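## Task

In cabinet BB41, pull the LC fibre jumper's plug fully out of switch port 29 (fifth of the six fibre ports counting from the left, seen from the robot) and push it back into that same port until it clicks home. Do not release or remove any other plug, and do not press, squeeze or tug firmly on one. No forcing a plug in, out or sideways. No kinking or crushing any cord, no hard tug on a cord's far end, no tight bends left behind, and the jumper must not end up wrapped around or snagged on other cords.

## Robot and tools

Robot: two arms, left_arm (the robot's own left, on the +y side) and right_arm (-y side), each with a two-finger parallel gripper and a wrist camera. Bases sit near (+0.059, +/-0.239, +1.438) m. Cameras: cam_head_left, cam_head_right (fixed head pair), cam_left_wrist, cam_right_wrist, each 672x504.

Scene frame: origin on the floor under the robot's foot centre, +x straight ahead, +y to the robot's left, +z up. Reported end_effector_position (m) and end_effector_quat_wxyz are in this frame; they may be a few cm off. end_effector_position is the point between the finger pads, roughly 1 cm short of the fingertips. In the gripper's own frame the fingers point along +z and spread along y.

Command layout (execute_actions and move): one row of 14 numbers covering both arms: left dx, dy, dz, rx, ry, rz, opening, then right dx, dy, dz, rx, ry, rz, opening. dx..rz are offsets, not poses: measured from that arm's Hand target as it was when the action or move began, along that Hand target's own axes. Scale: 1.0 = 0.6 m for dx/dy/dz and 180 degrees for rotation; rx, ry, rz form a single rotation vector. Each entry lies in [-1, 1]. Opening is absolute, not an offset: +1 = fully open (0.094 m), -1 = closed. Sending all six pose numbers as 0 re-requests the current Hand target; a 0 opening is a real command (half open), so repeat an arm's current opening to keep it.

execute_actions(actions, cameras): actions is a list of actions; each action is a list of up to 15 rows, one per 1/30 s step; a short list keeps its last row for the remaining steps. Every row counts from the action's start pose, not from the previous row; a new action starts from the updated Hand target, so repeating an offset moves further. An empty actions list returns state plus all camera images. cameras: list of names, ["all"], or []; an unknown name voids the call.

move(target, speed, blend, opening_speed, grip_force, blocking, cameras): straight-line path to the target offsets. target is one 14-number row or a list of up to 15 rows, all counted from the same starting Hand targets. speed in m/s, 0.002 to 4.3, default 0.25 (rotation limited to twice that in rad/s); one value or one per target. blend in metres rounds corners in a list; 0 stops at each. opening_speed: fraction of the -1..+1 scale per second, at least 0.2; use it to close gently on plugs and cords. grip_force: newtons per pad, 10 to 50, one value or one per arm; it persists; lower values close slowly. blocking=false returns after about 0.5 s while the move continues. Moves cap at 10 s and do not avoid obstacles or the other arm; avoid routing close to an arm's own base. The result adds a move: line with the outcome (done, off_target, moving, held, fault) and limits (paced = pose clipped, held = steps withheld). done means at rest within 10 mm and 2 degrees.

wait(seconds 0-10): lets the scene run with commands held. stop(): brakes a running move. zoom_image(camera, region [x0, y0, x1, y1] in pixels, at most 504 by 504): enlarges part of that camera's newest image. read_manual(section): licence texts only. finished_scene(scene): scene number 1 or 2; ends the scene irreversibly, so call it only once the plug is seated and stays so.

Result lines: Hand target is the last commanded pose (after clipping) from which the next offsets count; the gripper often rests a bit short of it, so send the remaining gap as an offset if needed. Tool commands shows present openings. grip_measured reads the finger gap on the opening scale (a bit wide when empty, narrower than a held hard part). Joint velocities may say within noise. Joint torques include the arm's own weight; numbers 3 and 4 wrap at +/-28 N m. Action-call results list some per-step positions.

Behaviour: each step, commanded orientation is clipped to within 40 degrees of the actual one, so large turns need several steps. Friction and gravity can leave the gripper centimetres off target without contact. An arm blocked by something keeps pushing until sent elsewhere; to relieve a push, command a target back beyond the gripper's actual position. Faster moves stray more and hit harder.

Avoid: contact or pinching between the two arms or grippers, hard impacts with the rack or furniture, knocking anything out of the work area, dropping or releasing moving parts, crushing cords or plugs (close slowly, modest grip_force), tugging other plugs or the jumper's far end, and long holds with a stretched or straining arm: motors warn with MOTOR HOT at 85 °C and at 100 °C the arm faults and drops for 30-60 s. Thinking time passes in the scene too.

Each tool is called as name(argument=value, ...), one argument or row to a line, values as JSON.

## Session

execute_actions(
  actions=[],
)

Scene clock: 0.00 s.
left_arm: end_effector_position=(+0.6386, +0.4048, +1.0399) grip_measured=+1.000 end_effector_quat_wxyz=(+0.172, -0.295, +0.931, +0.130) | right_arm: end_effector_position=(+0.4850, -0.3159, +1.1244) grip_measured=+1.000 end_effector_quat_wxyz=(+0.430, +0.520, +0.735, -0.074)
Joint positions: left_arm=[-1.441 1.612 1.129 0.168 -0.208 -0.448 0.094] | right_arm=[1.694 1.732 0.526 1.369 0.659 0.913 0.094]
Joint velocities: within noise
Joint torques (N m): no reading
Heat: left arm: hottest elbow 32 °C; right arm: hottest wrist pitch 33 °C.
Hand target: left_arm +0.6380, +0.4044, +1.0368; +0.171, -0.295, +0.931, +0.130 | right_arm +0.4824, -0.3161, +1.1280; +0.429, +0.520, +0.735, -0.074
Tool commands: left_gripper/opening=+1.0 right_gripper/opening=+1.0

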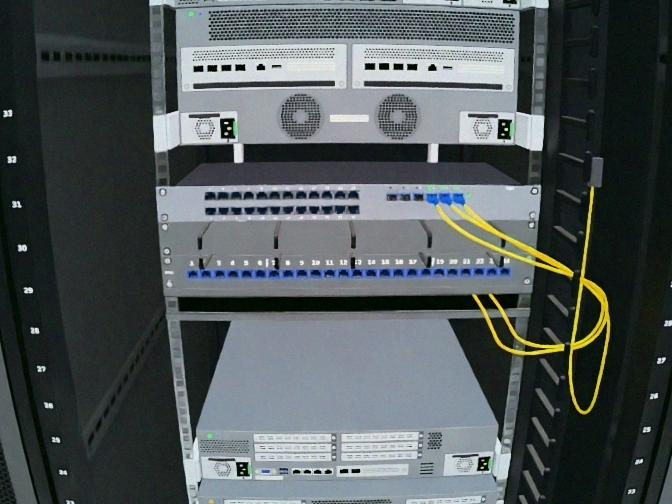

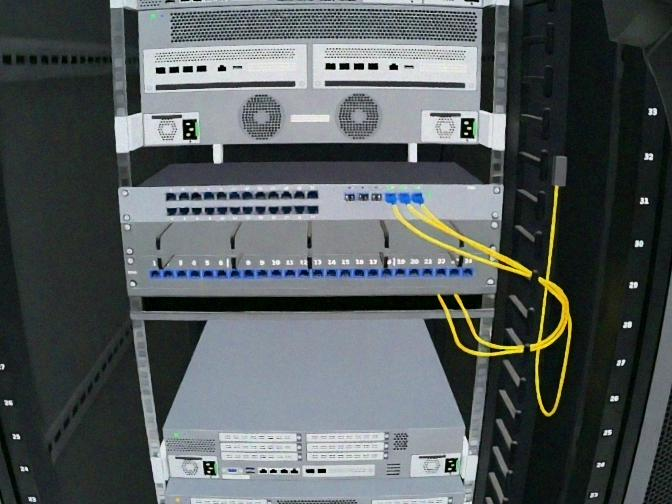

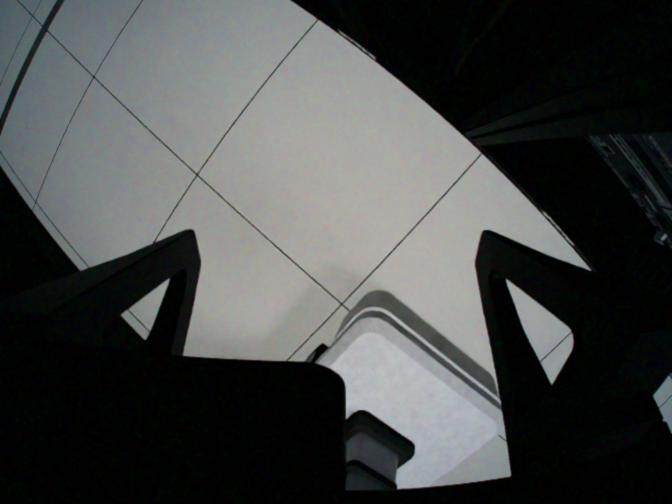

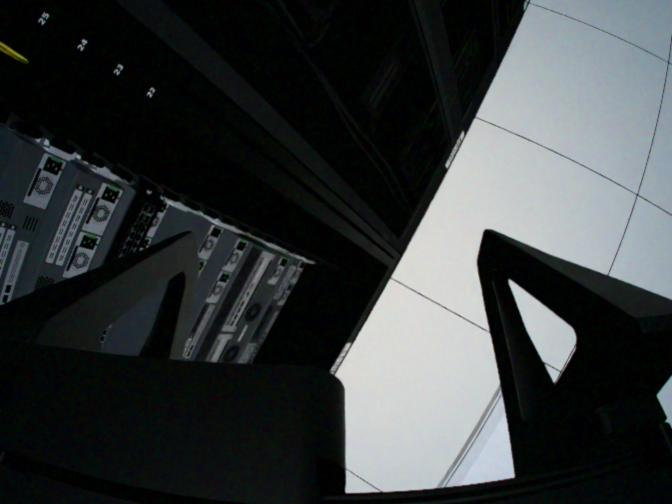

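zoom_image(
  camera="cam_head_left",
  region=[370, 170, 510, 275],
)

zoom_image(
  camera="cam_head_right",
  region=[330, 170, 470, 275],
)

zoom_image(
  camera="cam_head_left",
  region=[410, 130, 650, 430],
)

zoom_image(
  camera="cam_head_right",
  region=[380, 130, 620, 430],
)

Scaled by 3.600 from the camera's 672x504 image, which has a finer 960x720 frame.

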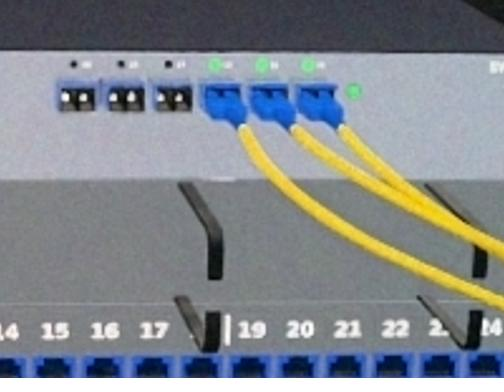

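Scaled by 3.600 from the camera's 672x504 image, which has a finer 960x720 frame.

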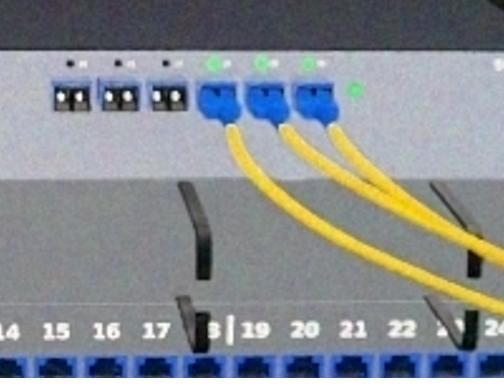

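Scaled by 1.680 from the camera's 672x504 image, which has a finer 960x720 frame.

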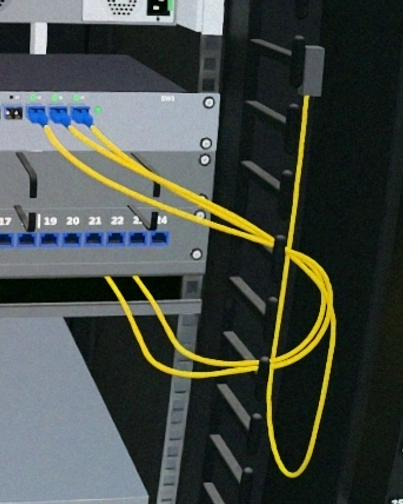

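Scaled by 1.680 from the camera's 672x504 image, which has a finer 960x720 frame.

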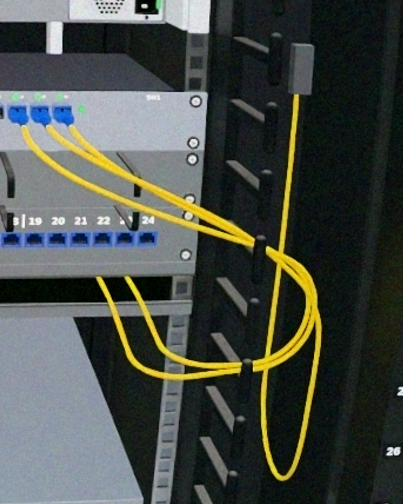

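move(
  target=[0,0,0,0,0,0,1,-0.2218,0.6328,-0.2678,-0.2843,-0.1465,-0.2135,1],
  speed=0.3,
  cameras=["all"],
)

Scene clock: 93.33 s.
left_arm: end_effector_position=(+0.6386, +0.4048, +1.0399) grip_measured=+1.000 end_effector_quat_wxyz=(+0.172, -0.295, +0.931, +0.130) | right_arm: end_effector_position=(+0.7114, -0.1512, +1.4367) grip_measured=+1.000 end_effector_quat_wxyz=(+0.697, -0.001, +0.717, -0.001)
Joint positions: left_arm=[-1.441 1.612 1.129 0.168 -0.208 -0.448 0.094] | right_arm=[2.001 1.101 0.632 1.417 0.182 -0.352 0.094]
Joint torques (N m): left_arm=[-0.67 -15.97 1.35 1.02 -0.15 -0.02] | right_arm=[2.67 -12.57 4.92 1.74 -0.48 -0.12]
Heat: left arm: hottest shoulder 33 °C; right arm: hottest shoulder 34 °C.
Hand target: left_arm +0.6380, +0.4044, +1.0368; +0.171, -0.295, +0.931, +0.130 | right_arm +0.7197, -0.1498, +1.4502; +0.707, +0.000, +0.707, +0.000
Off the commanded pose: left_arm 0.003 m, 0 deg | right_arm 0.016 m, 2 deg.
move: off_target (right_arm)
camera_calibration:
cam_right_wrist: T_world_to_cam=[[0.00409888, -0.999854, 0.016591, -0.177906], [-0.603871, -0.0156993, -0.796928, 1.5767], [0.797072, -0.00675233, -0.603847, 0.424952], [0, 0, 0, 1]] pos_world=[0.614138, -0.150257, 1.51608]

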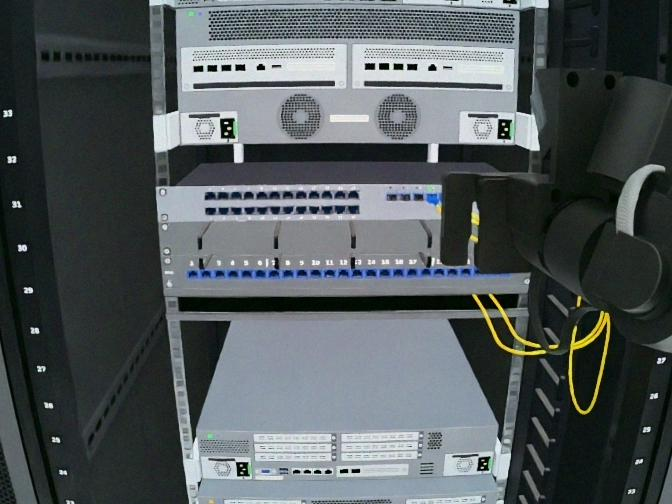

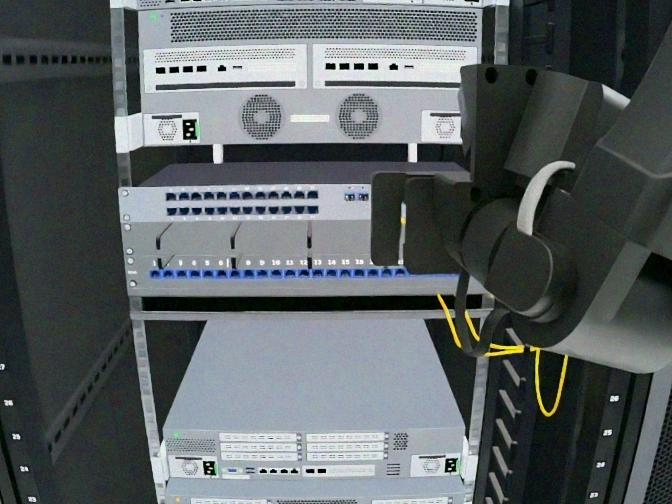

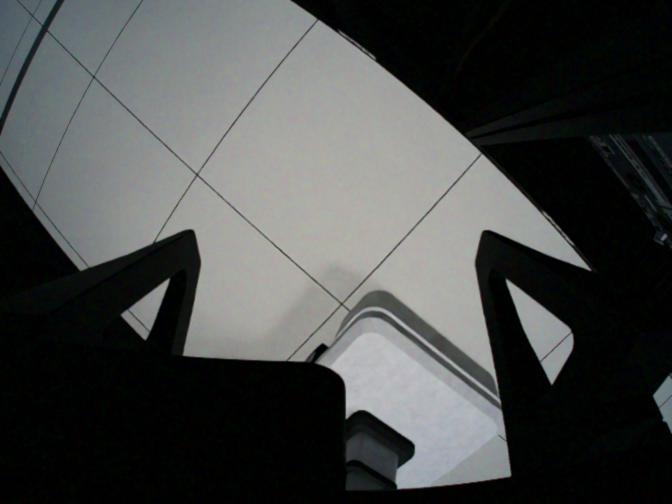

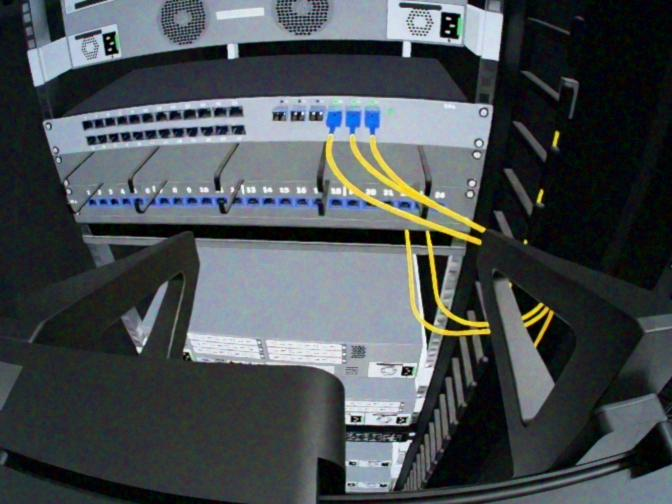

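zoom_image(
  camera="cam_right_wrist",
  region=[260, 85, 420, 205],
)

zoom_image(
  camera="cam_right_wrist",
  region=[320, 90, 400, 150],
)

zoom_image(
  camera="cam_right_wrist",
  region=[400, 180, 600, 350],
)

Scaled by 3.150 from the camera's 672x504 image, which has a finer 960x720 frame.

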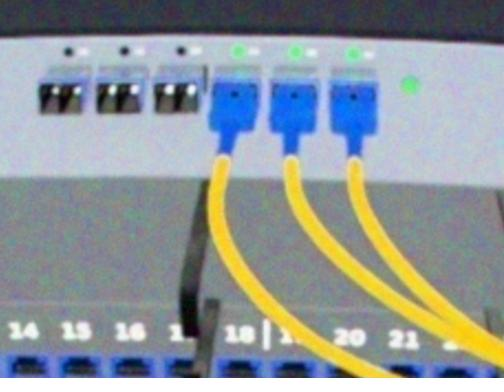

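Scaled by 6.300 from the camera's 672x504 image, which has a finer 960x720 frame.

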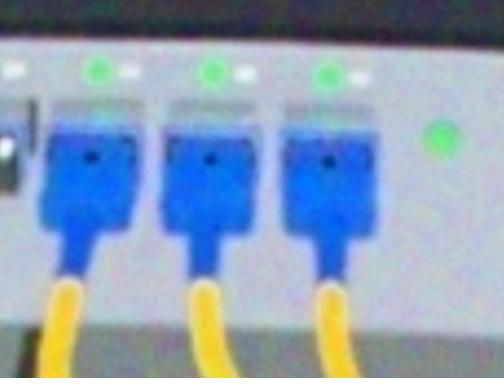

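Scaled by 2.520 from the camera's 672x504 image, which has a finer 960x720 frame.

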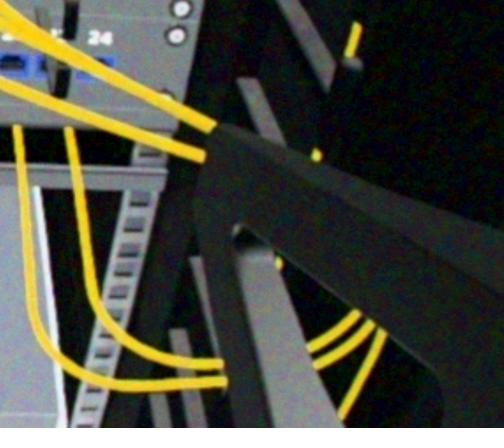

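move(
  target=[0,0,0,0,0,0,1,-0.01,0.0667,0.21,0.221,-0.0853,-0.031,1],
  speed=0.2,
  cameras=["cam_right_wrist","cam_head_left"],
)

zoom_image(
  camera="cam_right_wrist",
  region=[250, 150, 450, 300],
)

Scene clock: 162.07 s.
left_arm: end_effector_position=(+0.6386, +0.4048, +1.0399) grip_measured=+1.000 end_effector_quat_wxyz=(+0.172, -0.295, +0.931, +0.130) | right_arm: end_effector_position=(+0.8395, -0.1117, +1.4454) grip_measured=+1.000 end_effector_quat_wxyz=(+0.688, +0.146, +0.685, -0.189)
Joint positions: left_arm=[-1.441 1.612 1.129 0.168 -0.208 -0.448 0.094] | right_arm=[2.201 1.441 1.211 1.562 0.67 -0.736 0.094]
Joint torques (N m): left_arm=[-0.67 -15.74 1.39 1.01 -0.15 -0.04] | right_arm=[5.95 -15.09 7.69 2.21 -0.39 -0.1]
Heat: left arm: hottest shoulder 34 °C; right arm: hottest shoulder 34 °C.
Hand target: left_arm +0.6380, +0.4044, +1.0368; +0.171, -0.295, +0.931, +0.130 | right_arm +0.8456, -0.1095, +1.4561; +0.751, +0.206, +0.565, -0.273
Off the commanded pose: left_arm 0.003 m, 0 deg | right_arm 0.013 m, 20 deg.
joint sent to its limit (right arm) — joint 4 (wrist pitch), upper limit. The joint targets are off in orientation, not in position.
move: off_target (right_arm)
camera_calibration:
cam_right_wrist: T_world_to_cam=[[-0.45699, -0.886686, 0.0703443, 0.183018], [-0.530945, 0.208483, -0.82136, 1.66079], [0.713623, -0.412703, -0.566056, 0.298372], [0, 0, 0, 1]] pos_world=[0.7525, -0.0608273, 1.52013]
Images, in order (width x height): cam_head_left 672x504, cam_right_wrist 672x504.

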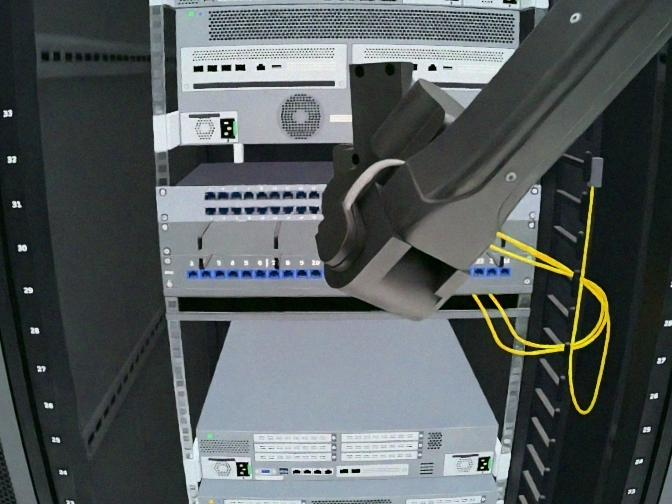

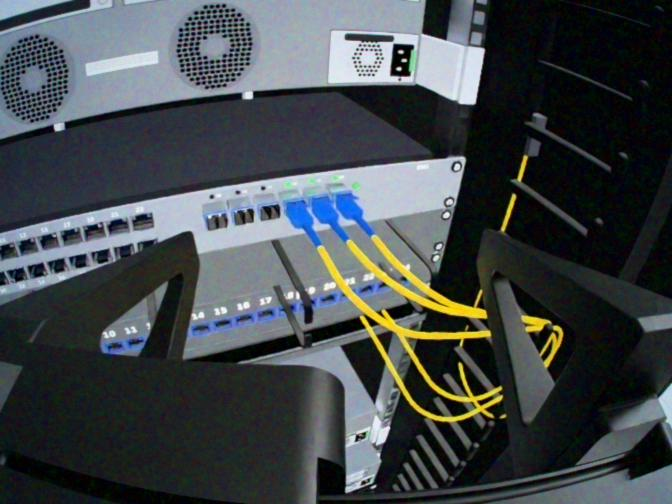

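Scaled by 2.520 from the camera's 672x504 image, which has a finer 960x720 frame.

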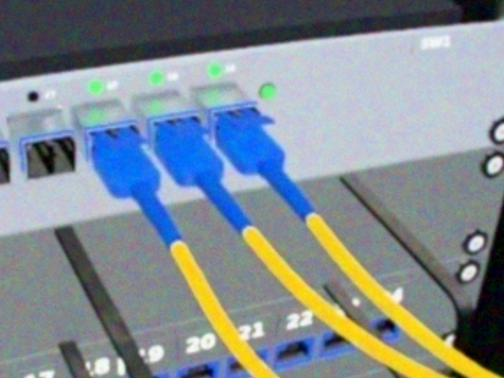

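zoom_image(
  camera="cam_right_wrist",
  region=[270, 175, 370, 250],
)

Scaled by 5.040 from the camera's 672x504 image, which has a finer 960x720 frame.

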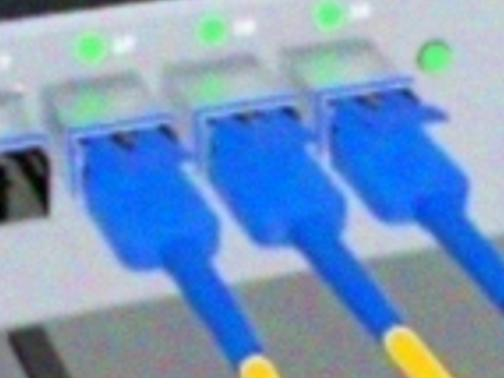

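move(
  target=[
    [0,0,0,0,0,0,1,-0.0283,-0.0857,-0.0982,-0.2365,-0.1042,-0.4443,0.2],
    [0,0,0,0,0,0,1,0.0585,0.0153,0.0522,-0.2365,-0.1042,-0.4443,0.2],
  ],
  speed=0.25,
  blend=0.01,
  cameras=["cam_right_wrist","cam_head_left"],
)

Scene clock: 265.80 s.
left_arm: end_effector_position=(+0.6386, +0.4048, +1.0399) grip_measured=+1.000 end_effector_quat_wxyz=(+0.172, -0.295, +0.931, +0.130) | right_arm: end_effector_position=(+0.8395, -0.1117, +1.4454) grip_measured=+1.000 end_effector_quat_wxyz=(+0.688, +0.146, +0.685, -0.189)
Joint positions: left_arm=[-1.441 1.612 1.129 0.168 -0.208 -0.448 0.094] | right_arm=[2.201 1.441 1.211 1.562 0.67 -0.737 0.094]
Joint torques (N m): left_arm=[-0.44 -15.91 1.29 1.02 -0.16 -0.03] | right_arm=[6.01 -15.27 7.73 2.24 -0.39 -0.09]
Heat: left arm: no reading; right arm: no reading.
Hand target: left_arm +0.6380, +0.4044, +1.0368; +0.171, -0.295, +0.931, +0.130 | right_arm +0.8456, -0.1095, +1.4561; +0.751, +0.206, +0.565, -0.273
Tool commands: left_gripper/opening=+1.0 right_gripper/opening=+1.0
NO CONTROL: MOTORS OFF. The power of the arms went off while the arms waited for this call, through no command of yours: the arms are limp, and their grippers may let go. The readings of the arms here are old: from when control was lost, or earlier. What the arms strike, push or drop without control can cost score or fail the task. If the arms hit each other without control, that can cost score but does not end the scene. A move or wait that this ends or prevents says "fault": that word means this event, not a fault of the arms. Your reply's later calls are not run. Nothing of this call ran. The arms run no command until a result says that a person gave control back. To wait, call execute_actions with no actions, or call wait with any seconds it accepts: either call returns when control is back, or after at most 30 seconds. The wait itself costs no score and uses none of the scene's actions.
move: fault; path passed 0 of 2 targets
camera_calibration:
cam_right_wrist: T_world_to_cam=[[-0.456972, -0.886634, 0.0711136, 0.181838], [-0.531246, 0.207931, -0.821306, 1.6609], [0.713411, -0.413092, -0.566039, 0.298481], [0, 0, 0, 1]] pos_world=[0.7525, -0.0608272, 1.52013]
Images, in order (width x height): cam_head_left 672x504, cam_right_wrist 672x504.

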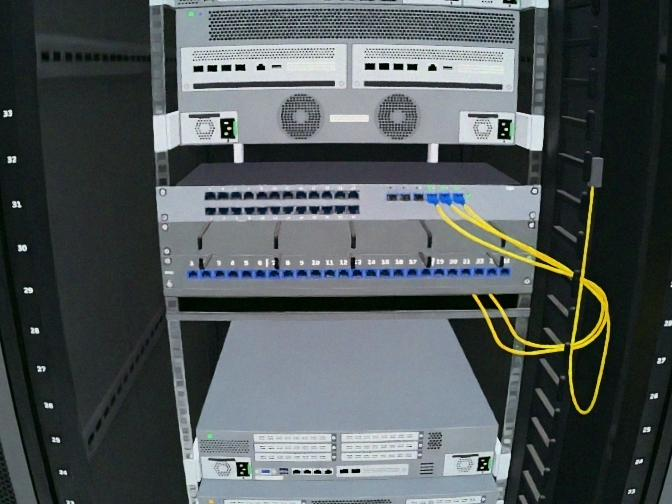

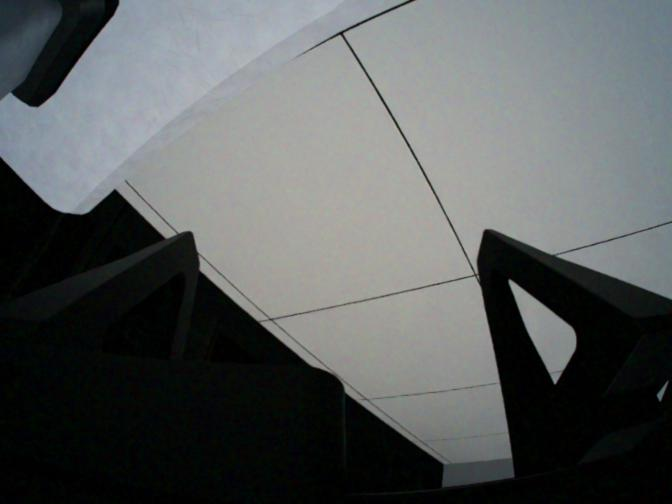

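wait(
  seconds=10,
  cameras=["all"],
)

Scene clock: 282.07 s.
left_arm: end_effector_position=(+0.3179, +0.2171, +0.5345) grip_measured=+1.000 end_effector_quat_wxyz=(-0.154, -0.269, +0.948, -0.073) | right_arm: end_effector_position=(+0.2850, -0.2766, +0.5229) grip_measured=+1.000 end_effector_quat_wxyz=(+0.133, +0.473, -0.871, -0.014)
Joint positions: left_arm=[-1.577 3.123 2.6 -0.368 0.199 -0.455 0.094] | right_arm=[1.571 3.158 2.571 -0.269 0.121 -1.056 0.094]
Joint torques (N m): left_arm=[-2.02 0.15 -0.75 0.17 0.11 -0.02] | right_arm=[-0.38 -0.26 -0.2 0.42 -0.06 -0.02]
Heat: left arm: hottest shoulder 32 °C; right arm: hottest shoulder 33 °C.
Hand target: left_arm +0.3179, +0.2171, +0.5345; -0.154, -0.269, +0.948, -0.073 | right_arm +0.2850, -0.2766, +0.5229; -0.133, -0.473, +0.871, +0.014
Tool commands: left_gripper/opening=+0.999999 right_gripper/opening=+1.0
CONTROL GIVEN BACK BY A PERSON. The power is on again. The arms and their grippers hold where they came to rest, not your last command. Their grippers do not squeeze until commanded. The arms may rest on the table, on a part, on each other or against the robot's own body, stand at a joint limit or lie folded up, and parts may have moved. Move slowly at first; if an arm does not follow, try another direction. If the arms lie or press on each other, first move them apart, starting from their current pose. A hard hit or press between them can end the scene. Commands run again from your next reply on.
wait: 0.00 of 10 s (a fault stop came first)
camera_calibration:
cam_left_wrist: T_world_to_cam=[[0.559711, -0.825532, 0.0722496, -0.0426992], [-0.526752, -0.287118, 0.80006, -0.190019], [-0.639731, -0.48586, -0.595553, 0.754313], [0, 0, 0, 1]] pos_world=[0.406364, 0.276683, 0.604345]
cam_right_wrist: T_world_to_cam=[[0.826626, -0.540565, -0.156458, -0.303328], [-0.266315, -0.620687, 0.737444, -0.47689], [-0.495748, -0.567923, -0.657036, 0.453196], [0, 0, 0, 1]] pos_world=[0.348407, -0.202587, 0.601988]

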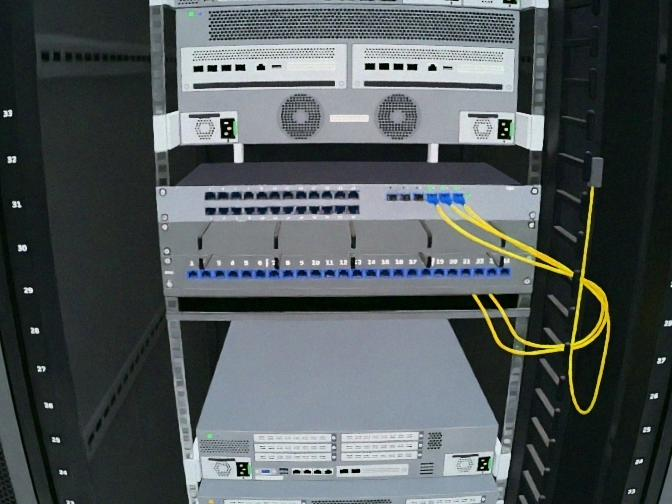

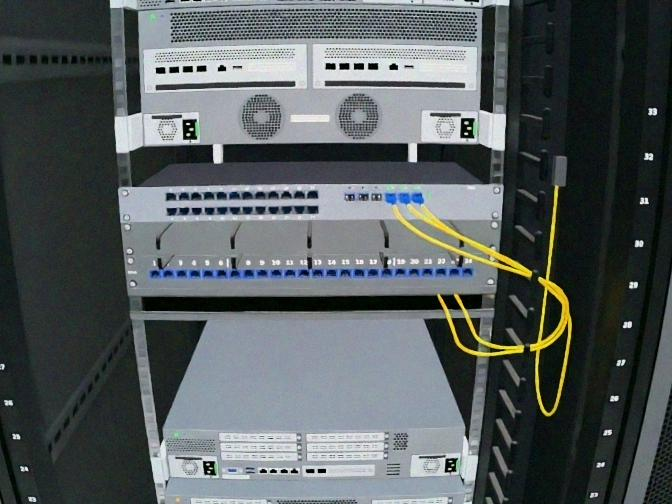

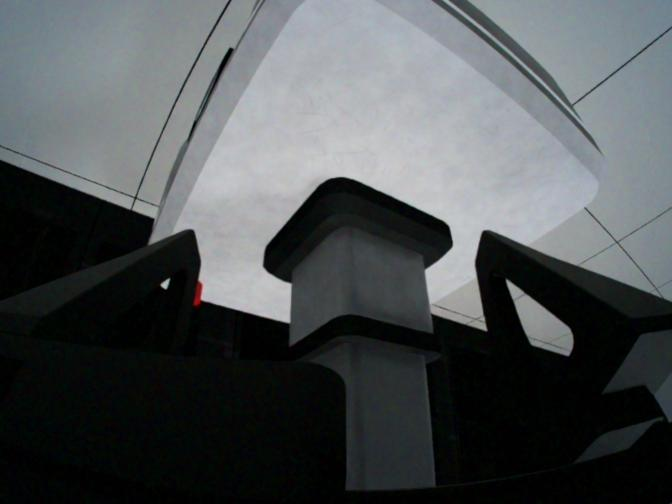

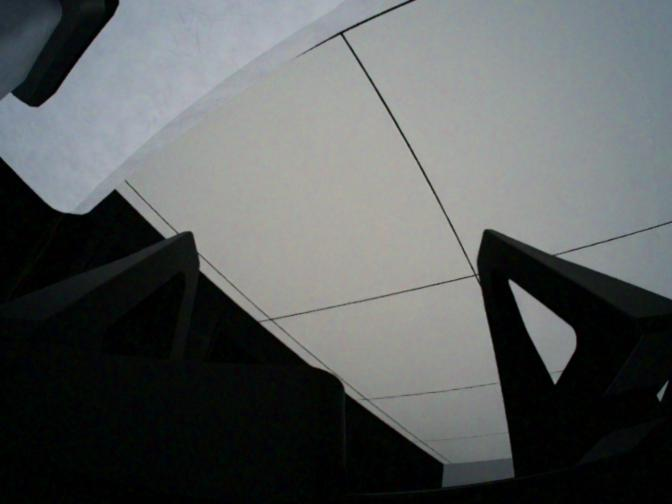

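move(
  target=[0,0,0,0,0,0,1,-0.0693,-0.1622,-0.4335,0,0,0,1],
  speed=0.15,
)

Scene clock: 315.97 s.
left_arm: end_effector_position=(+0.3216, +0.2173, +0.5350) grip_measured=+1.000 end_effector_quat_wxyz=(-0.152, -0.269, +0.948, -0.073) | right_arm: end_effector_position=(+0.4479, -0.2737, +0.7455) grip_measured=+1.000 end_effector_quat_wxyz=(+0.132, +0.475, -0.870, -0.013)
Joint positions: left_arm=[-1.577 3.12 2.6 -0.368 0.199 -0.455 0.094] | right_arm=[1.594 2.352 1.651 -0.153 0.136 -1.043 0.094]
Joint torques (N m): left_arm=[-2.61 -7.18 -0.35 -0.08 0.19 0] | right_arm=[1.14 -14.45 -1.77 -0.16 0.06 0.05]
Heat: left arm: hottest shoulder 32 °C; right arm: hottest shoulder 33 °C.
Hand target: left_arm +0.3178, +0.2170, +0.5345; -0.154, -0.269, +0.948, -0.073 | right_arm +0.4501, -0.2691, +0.7499; -0.133, -0.473, +0.871, +0.014
Off the commanded pose: left_arm 0.004 m, 0 deg | right_arm 0.007 m, 0 deg.
CONTROL GIVEN BACK BY A PERSON, as an earlier result said. Commands run again.
move: done

move(
  target=[0,0,0,0,0,0,1,0.0247,-0.0327,-0.691,0.3095,-0.1249,-0.1534,0.2],
  speed=0.3,
  cameras=["cam_right_wrist"],
)

Scene clock: 323.47 s.
left_arm: end_effector_position=(+0.3216, +0.2173, +0.5350) grip_measured=+1.000 end_effector_quat_wxyz=(-0.152, -0.269, +0.948, -0.073) | right_arm: end_effector_position=(+0.5589, -0.2464, +1.1408) grip_measured=+0.202 end_effector_quat_wxyz=(+0.266, -0.654, +0.658, -0.261)
Joint positions: left_arm=[-1.577 3.12 2.6 -0.368 0.199 -0.455 0.094] | right_arm=[1.627 1.511 0.55 1.108 -0.001 -1.624 0.056]
Joint torques (N m): left_arm=[-2.02 -7.24 -0.38 -0.13 0.21 -0.01] | right_arm=[-0.26 -13.04 -3.21 2.33 -0.34 -0.04]
Heat: left arm: hottest shoulder 32 °C; right arm: hottest shoulder 34 °C.
Hand target: left_arm +0.3178, +0.2170, +0.5345; -0.154, -0.269, +0.948, -0.073 | right_arm +0.5604, -0.2499, +1.1499; -0.270, +0.654, -0.653, +0.270
Off the commanded pose: left_arm 0.004 m, 0 deg | right_arm 0.010 m, 1 deg.
move: done
camera_calibration:
cam_right_wrist: T_world_to_cam=[[0.724047, 0.00442657, 0.689736, -1.19028], [-0.396106, -0.815977, 0.421047, -0.455411], [0.564673, -0.578067, -0.589052, 0.339458], [0, 0, 0, 1]] pos_world=[0.489741, -0.170106, 1.21268]
Images, in order (width x height): cam_right_wrist 672x504.

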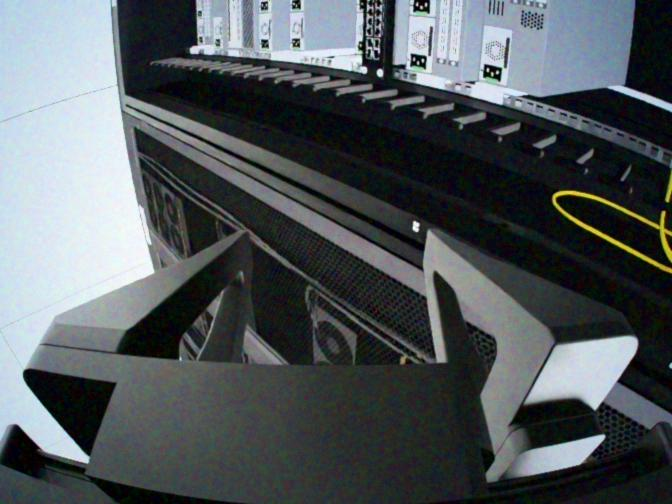

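move(
  target=[0,0,0,0,0,0,1,-0.2032,-0.709,0.0489,0.25,0,0,0.2],
  speed=0.25,
  cameras=["cam_right_wrist"],
)

zoom_image(
  camera="cam_right_wrist",
  region=[236, 176, 436, 326],
)

Scene clock: 339.60 s.
left_arm: end_effector_position=(+0.3216, +0.2173, +0.5350) grip_measured=+1.000 end_effector_quat_wxyz=(-0.152, -0.269, +0.948, -0.073) | right_arm: end_effector_position=(+0.8698, -0.1290, +1.4131) grip_measured=+0.202 end_effector_quat_wxyz=(+0.489, -0.513, +0.508, -0.488)
Joint positions: left_arm=[-1.577 3.12 2.6 -0.368 0.199 -0.455 0.094] | right_arm=[1.965 1.301 1.115 1.111 0.16 -1.891 0.056]
Joint torques (N m): left_arm=[-2.55 -6.89 -0.24 -0.09 0.21 -0.01] | right_arm=[3.6 -16.5 8.54 2.4 -0.48 0.02]
Heat: left arm: hottest shoulder 32 °C; right arm: hottest shoulder 35 °C.
Hand target: left_arm +0.3178, +0.2170, +0.5345; -0.154, -0.269, +0.948, -0.073 | right_arm +0.8819, -0.1274, +1.4297; +0.500, -0.501, +0.500, -0.499
Off the commanded pose: left_arm 0.004 m, 0 deg | right_arm 0.021 m, 2 deg.
move: off_target (right_arm)
camera_calibration:
cam_right_wrist: T_world_to_cam=[[0.0468608, 0.0178923, 0.998741, -1.44971], [-0.575711, -0.816592, 0.0416414, 0.341154], [0.816309, -0.576938, -0.0279654, -0.619552], [0, 0, 0, 1]] pos_world=[0.770087, -0.0529203, 1.41635]
Images, in order (width x height): cam_right_wrist 672x504.

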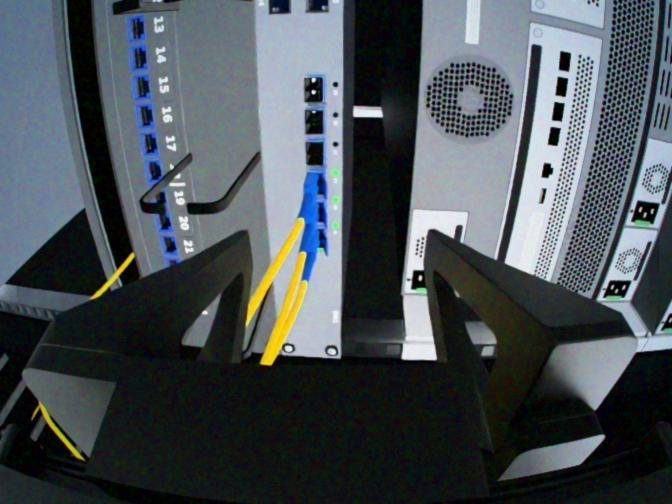

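Scaled by 2.520 from the camera's 672x504 image, which has a finer 960x720 frame.

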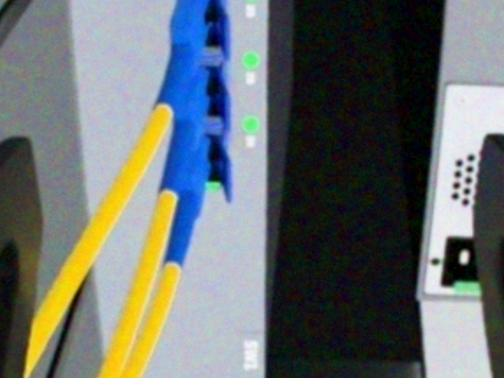

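zoom_image(
  camera="cam_right_wrist",
  region=[280, 160, 360, 290],
)

Scaled by 3.877 from the camera's 672x504 image, which has a finer 960x720 frame.

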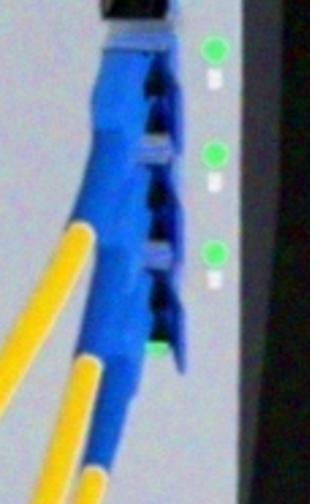

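zoom_image(
  camera="cam_right_wrist",
  region=[290, 165, 350, 225],
)

zoom_image(
  camera="cam_right_wrist",
  region=[290, 215, 350, 285],
)

Scaled by 8.400 from the camera's 672x504 image, which has a finer 960x720 frame.

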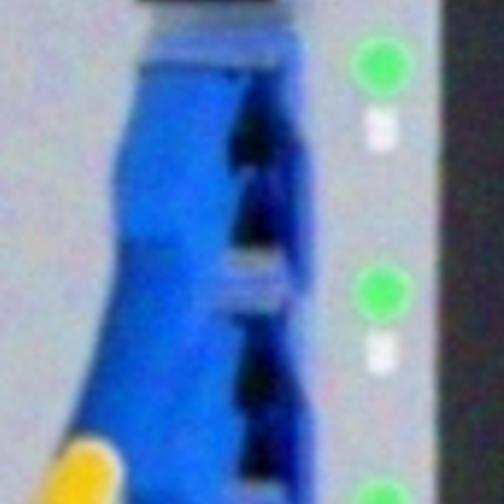

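Scaled by 7.200 from the camera's 672x504 image, which has a finer 960x720 frame.

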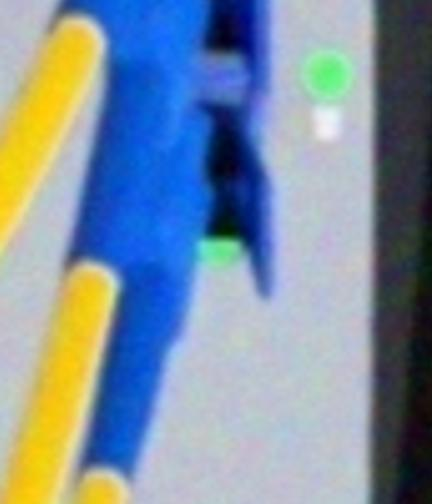

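move(
  target=[
    [0,0,0,0,0,0,1,0.0,0.0,-0.15,0,0,0,-0.15],
    [0,0,0,0,0,0,1,0.0583,0.0587,-0.15,0.105,0,0,-0.15],
    [0,0,0,0,0,0,1,0.0583,0.0587,-0.0432,0.105,0,0,-0.15],
  ],
  speed=0.15,
  blend=[0.02,0.02,0],
  cameras=["cam_right_wrist","cam_head_left","cam_head_right"],
)

zoom_image(
  camera="cam_right_wrist",
  region=[200, 80, 440, 320],
)

Scene clock: 615.87 s.
left_arm: end_effector_position=(+0.3216, +0.2173, +0.5350) grip_measured=+1.000 end_effector_quat_wxyz=(-0.152, -0.269, +0.948, -0.073) | right_arm: end_effector_position=(+0.8494, -0.1584, +1.3862) grip_measured=-0.148 end_effector_quat_wxyz=(+0.562, -0.439, +0.426, -0.557)
Joint positions: left_arm=[-1.577 3.12 2.6 -0.368 0.199 -0.455 0.094] | right_arm=[1.849 1.506 1.144 1.561 0.009 -1.817 0.04]
Joint torques (N m): left_arm=[-2.37 -7.12 -0.38 -0.16 0.22 0.01] | right_arm=[2.32 -16.56 6.3 2.62 -0.37 0.14]
Heat: left arm: hottest shoulder 32 °C; right arm: hottest elbow 40 °C.
Hand target: left_arm +0.3178, +0.2170, +0.5345; -0.154, -0.269, +0.948, -0.073 | right_arm +0.8561, -0.1624, +1.3946; +0.576, -0.412, +0.411, -0.575
Off the commanded pose: left_arm 0.004 m, 0 deg | right_arm 0.011 m, 4 deg.
joint sent to its limit (right arm) — joint 4 (wrist pitch), upper limit. The joint targets still meet the commanded pose.
move: off_target (right_arm)
camera_calibration:
cam_right_wrist: T_world_to_cam=[[-0.247953, 0.018412, 0.968597, -1.1291], [-0.55256, -0.823926, -0.125789, 0.51781], [0.795737, -0.566398, 0.214469, -0.937408], [0, 0, 0, 1]] pos_world=[0.752087, -0.0835191, 1.35982]
Images, in order (width x height): cam_head_left 672x504, cam_head_right 672x504, cam_right_wrist 672x504.

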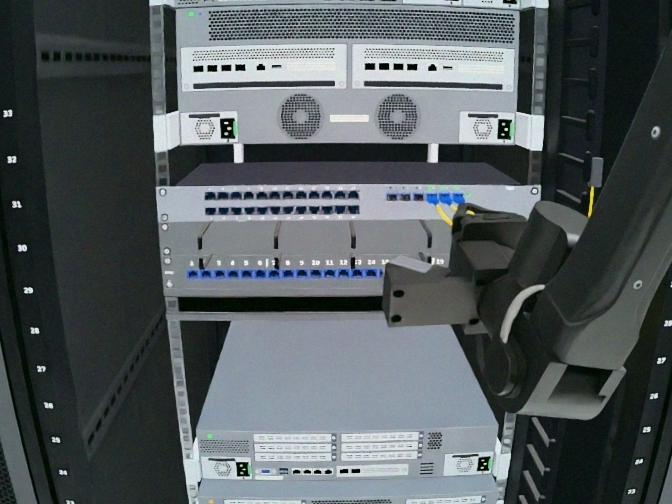

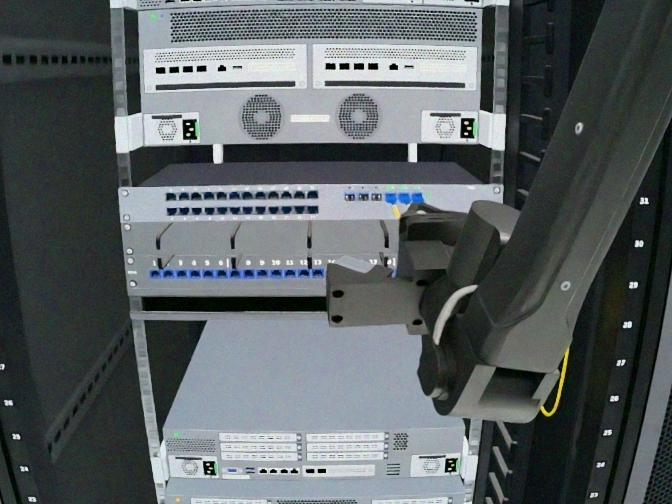

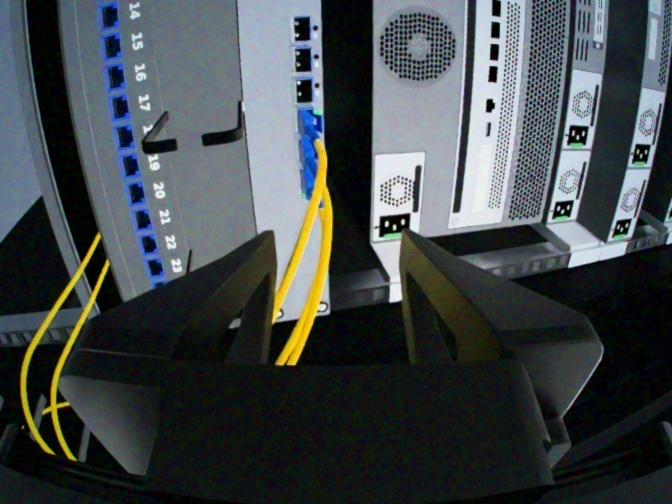

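Scaled by 2.100 from the camera's 672x504 image, which has a finer 960x720 frame.

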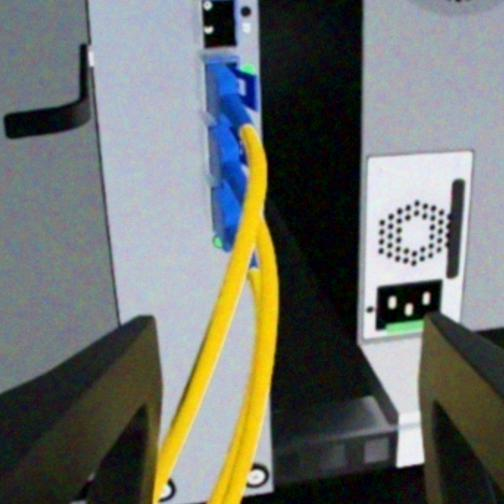

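move(
  target=[
    [0,0,0,0,0,0,1,0.0,-0.0323,-0.0947,0,0,0,-0.362],
    [0,0,0,0,0,0,1,-0.0583,-0.0323,-0.0947,-0.0238,0.1064,-0.0318,-0.362],
    [0,0,0,0,0,0,1,-0.0583,0.0049,0.0015,-0.0238,0.1064,-0.0318,-0.362],
  ],
  speed=0.15,
  blend=[0.02,0.02,0],
  cameras=["cam_right_wrist"],
)

zoom_image(
  camera="cam_right_wrist",
  region=[200, 80, 440, 320],
)

Scene clock: 734.07 s.
left_arm: end_effector_position=(+0.3216, +0.2173, +0.5350) grip_measured=+1.000 end_effector_quat_wxyz=(-0.152, -0.269, +0.948, -0.073) | right_arm: end_effector_position=(+0.8507, -0.1229, +1.3832) grip_measured=-0.360 end_effector_quat_wxyz=(+0.446, -0.399, +0.526, -0.605)
Joint positions: left_arm=[-1.577 3.12 2.6 -0.368 0.199 -0.455 0.094] | right_arm=[2.04 1.546 1.212 1.561 0.402 -2.062 0.03]
Joint torques (N m): left_arm=[-2.32 -7.24 -0.39 -0.05 0.21 -0.04] | right_arm=[3.78 -16.62 6.72 2.55 -0.55 -0.02]
Heat: left arm: hottest shoulder 32 °C; right arm: hottest shoulder 42 °C.
Hand target: left_arm +0.3178, +0.2170, +0.5345; -0.154, -0.269, +0.948, -0.073 | right_arm +0.8578, -0.1274, +1.3919; -0.454, +0.351, -0.501, +0.647
Off the commanded pose: left_arm 0.004 m, 0 deg | right_arm 0.012 m, 8 deg.
joint sent to its limit (right arm) — joint 4 (wrist pitch), upper limit. The joint targets are off in orientation, not in position.
move: off_target (right_arm)
camera_calibration:
cam_right_wrist: T_world_to_cam=[[-0.113547, 0.0611064, 0.991652, -1.26748], [-0.786212, -0.615758, -0.0520798, 0.669722], [0.607435, -0.785562, 0.11796, -0.651064], [0, 0, 0, 1]] pos_world=[0.778104, -0.0216126, 1.36858]
Images, in order (width x height): cam_right_wrist 672x504.

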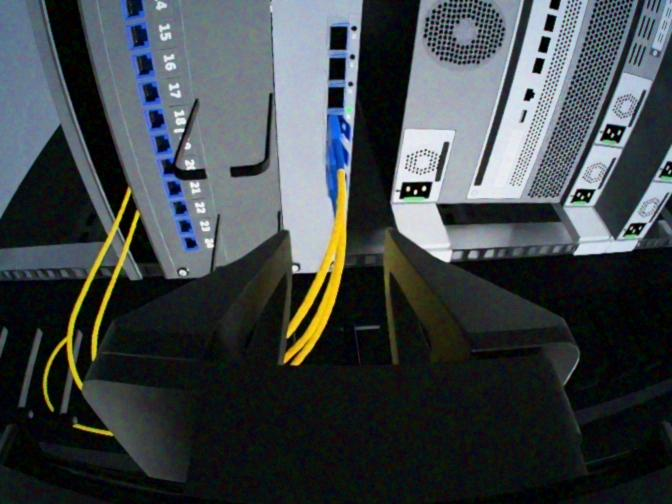

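Scaled by 2.100 from the camera's 672x504 image, which has a finer 960x720 frame.

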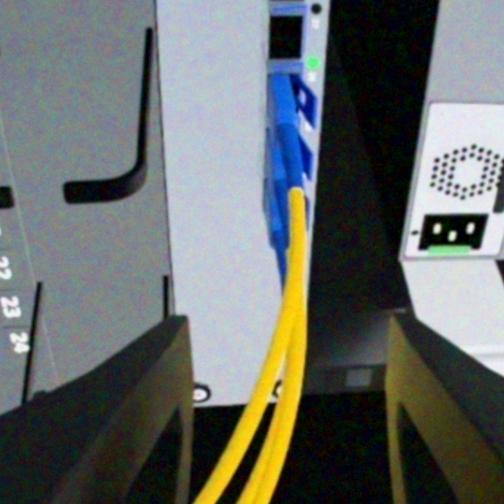

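zoom_image(
  camera="cam_right_wrist",
  region=[300, 90, 370, 160],
)

zoom_image(
  camera="cam_right_wrist",
  region=[300, 150, 370, 220],
)

Scaled by 7.200 from the camera's 672x504 image, which has a finer 960x720 frame.

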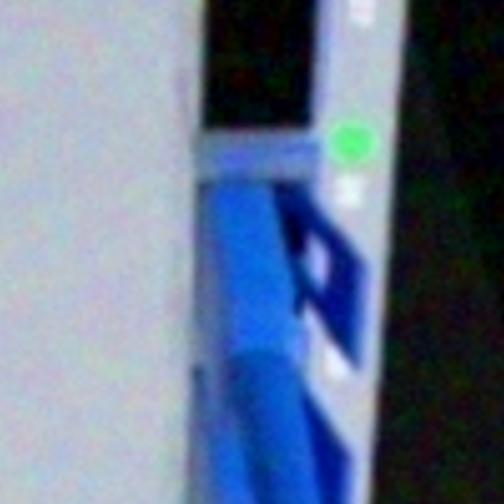

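Scaled by 7.200 from the camera's 672x504 image, which has a finer 960x720 frame.

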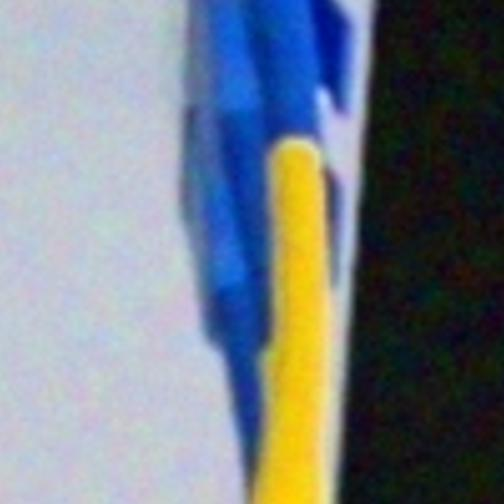

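move(
  target=[0,0,0,0,0,0,1,0.0112,0.0097,0.1143,-0.0167,0,0,-0.362],
  speed=0.06,
  cameras=["cam_right_wrist"],
)

zoom_image(
  camera="cam_right_wrist",
  region=[230, 110, 430, 310],
)

Scene clock: 780.37 s.
left_arm: end_effector_position=(+0.3216, +0.2173, +0.5350) grip_measured=+1.000 end_effector_quat_wxyz=(-0.152, -0.269, +0.948, -0.073) | right_arm: end_effector_position=(+0.9093, -0.1529, +1.3967) grip_measured=-0.360 end_effector_quat_wxyz=(+0.440, -0.375, +0.519, -0.630)
Joint positions: left_arm=[-1.577 3.12 2.6 -0.368 0.199 -0.455 0.094] | right_arm=[1.977 1.575 1.392 1.458 0.402 -2.037 0.03]
Joint torques (N m): left_arm=[-2.14 -7.12 -0.39 -0.08 0.18 -0.01] | right_arm=[3.6 -18.08 8.47 1.61 -0.36 0.16]
Heat: left arm: hottest shoulder 32 °C; right arm: hottest shoulder 39 °C.
Hand target: left_arm +0.3178, +0.2170, +0.5345; -0.154, -0.269, +0.948, -0.073 | right_arm +0.9193, -0.1570, +1.4037; -0.445, +0.363, -0.518, +0.634
Off the commanded pose: left_arm 0.004 m, 0 deg | right_arm 0.013 m, 2 deg.
move: off_target (right_arm)
camera_calibration:
cam_right_wrist: T_world_to_cam=[[-0.157562, 0.0862531, 0.983735, -1.21757], [-0.812296, -0.57781, -0.0794416, 0.765795], [0.561559, -0.811601, 0.161104, -0.73429], [0, 0, 0, 1]] pos_world=[0.842557, -0.0484478, 1.3769]
Images, in order (width x height): cam_right_wrist 672x504.

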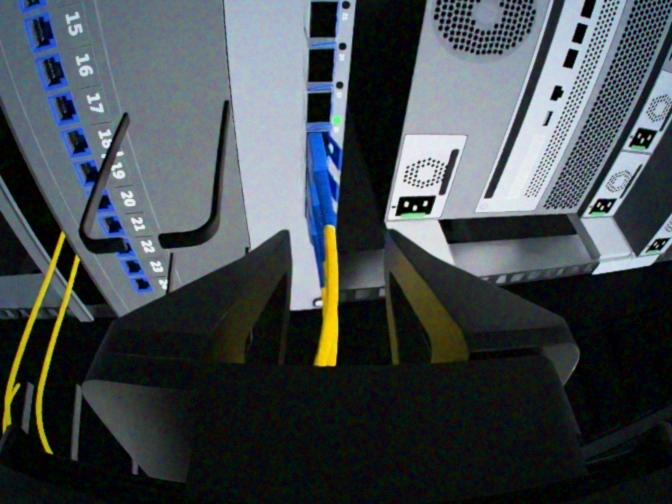

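Scaled by 2.520 from the camera's 672x504 image, which has a finer 960x720 frame.

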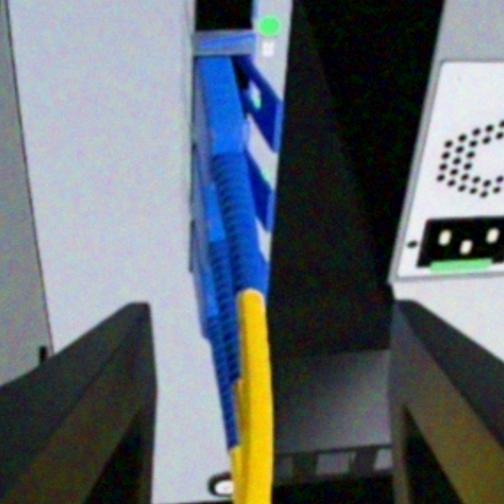

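zoom_image(
  camera="cam_right_wrist",
  region=[295, 110, 355, 170],
)

zoom_image(
  camera="cam_right_wrist",
  region=[295, 160, 355, 220],
)

Scaled by 8.400 from the camera's 672x504 image, which has a finer 960x720 frame.

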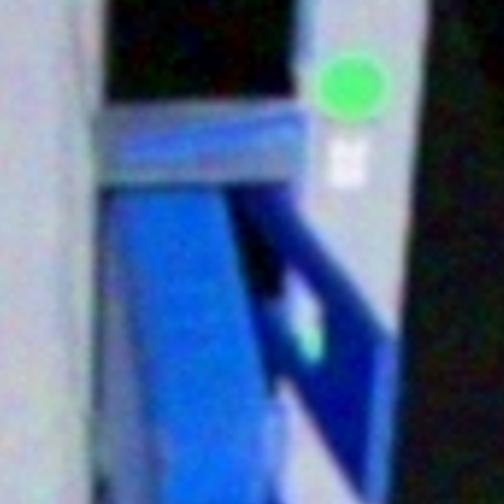

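Scaled by 8.400 from the camera's 672x504 image, which has a finer 960x720 frame.

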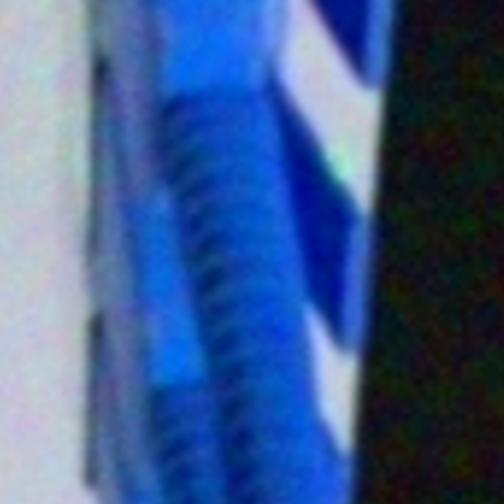

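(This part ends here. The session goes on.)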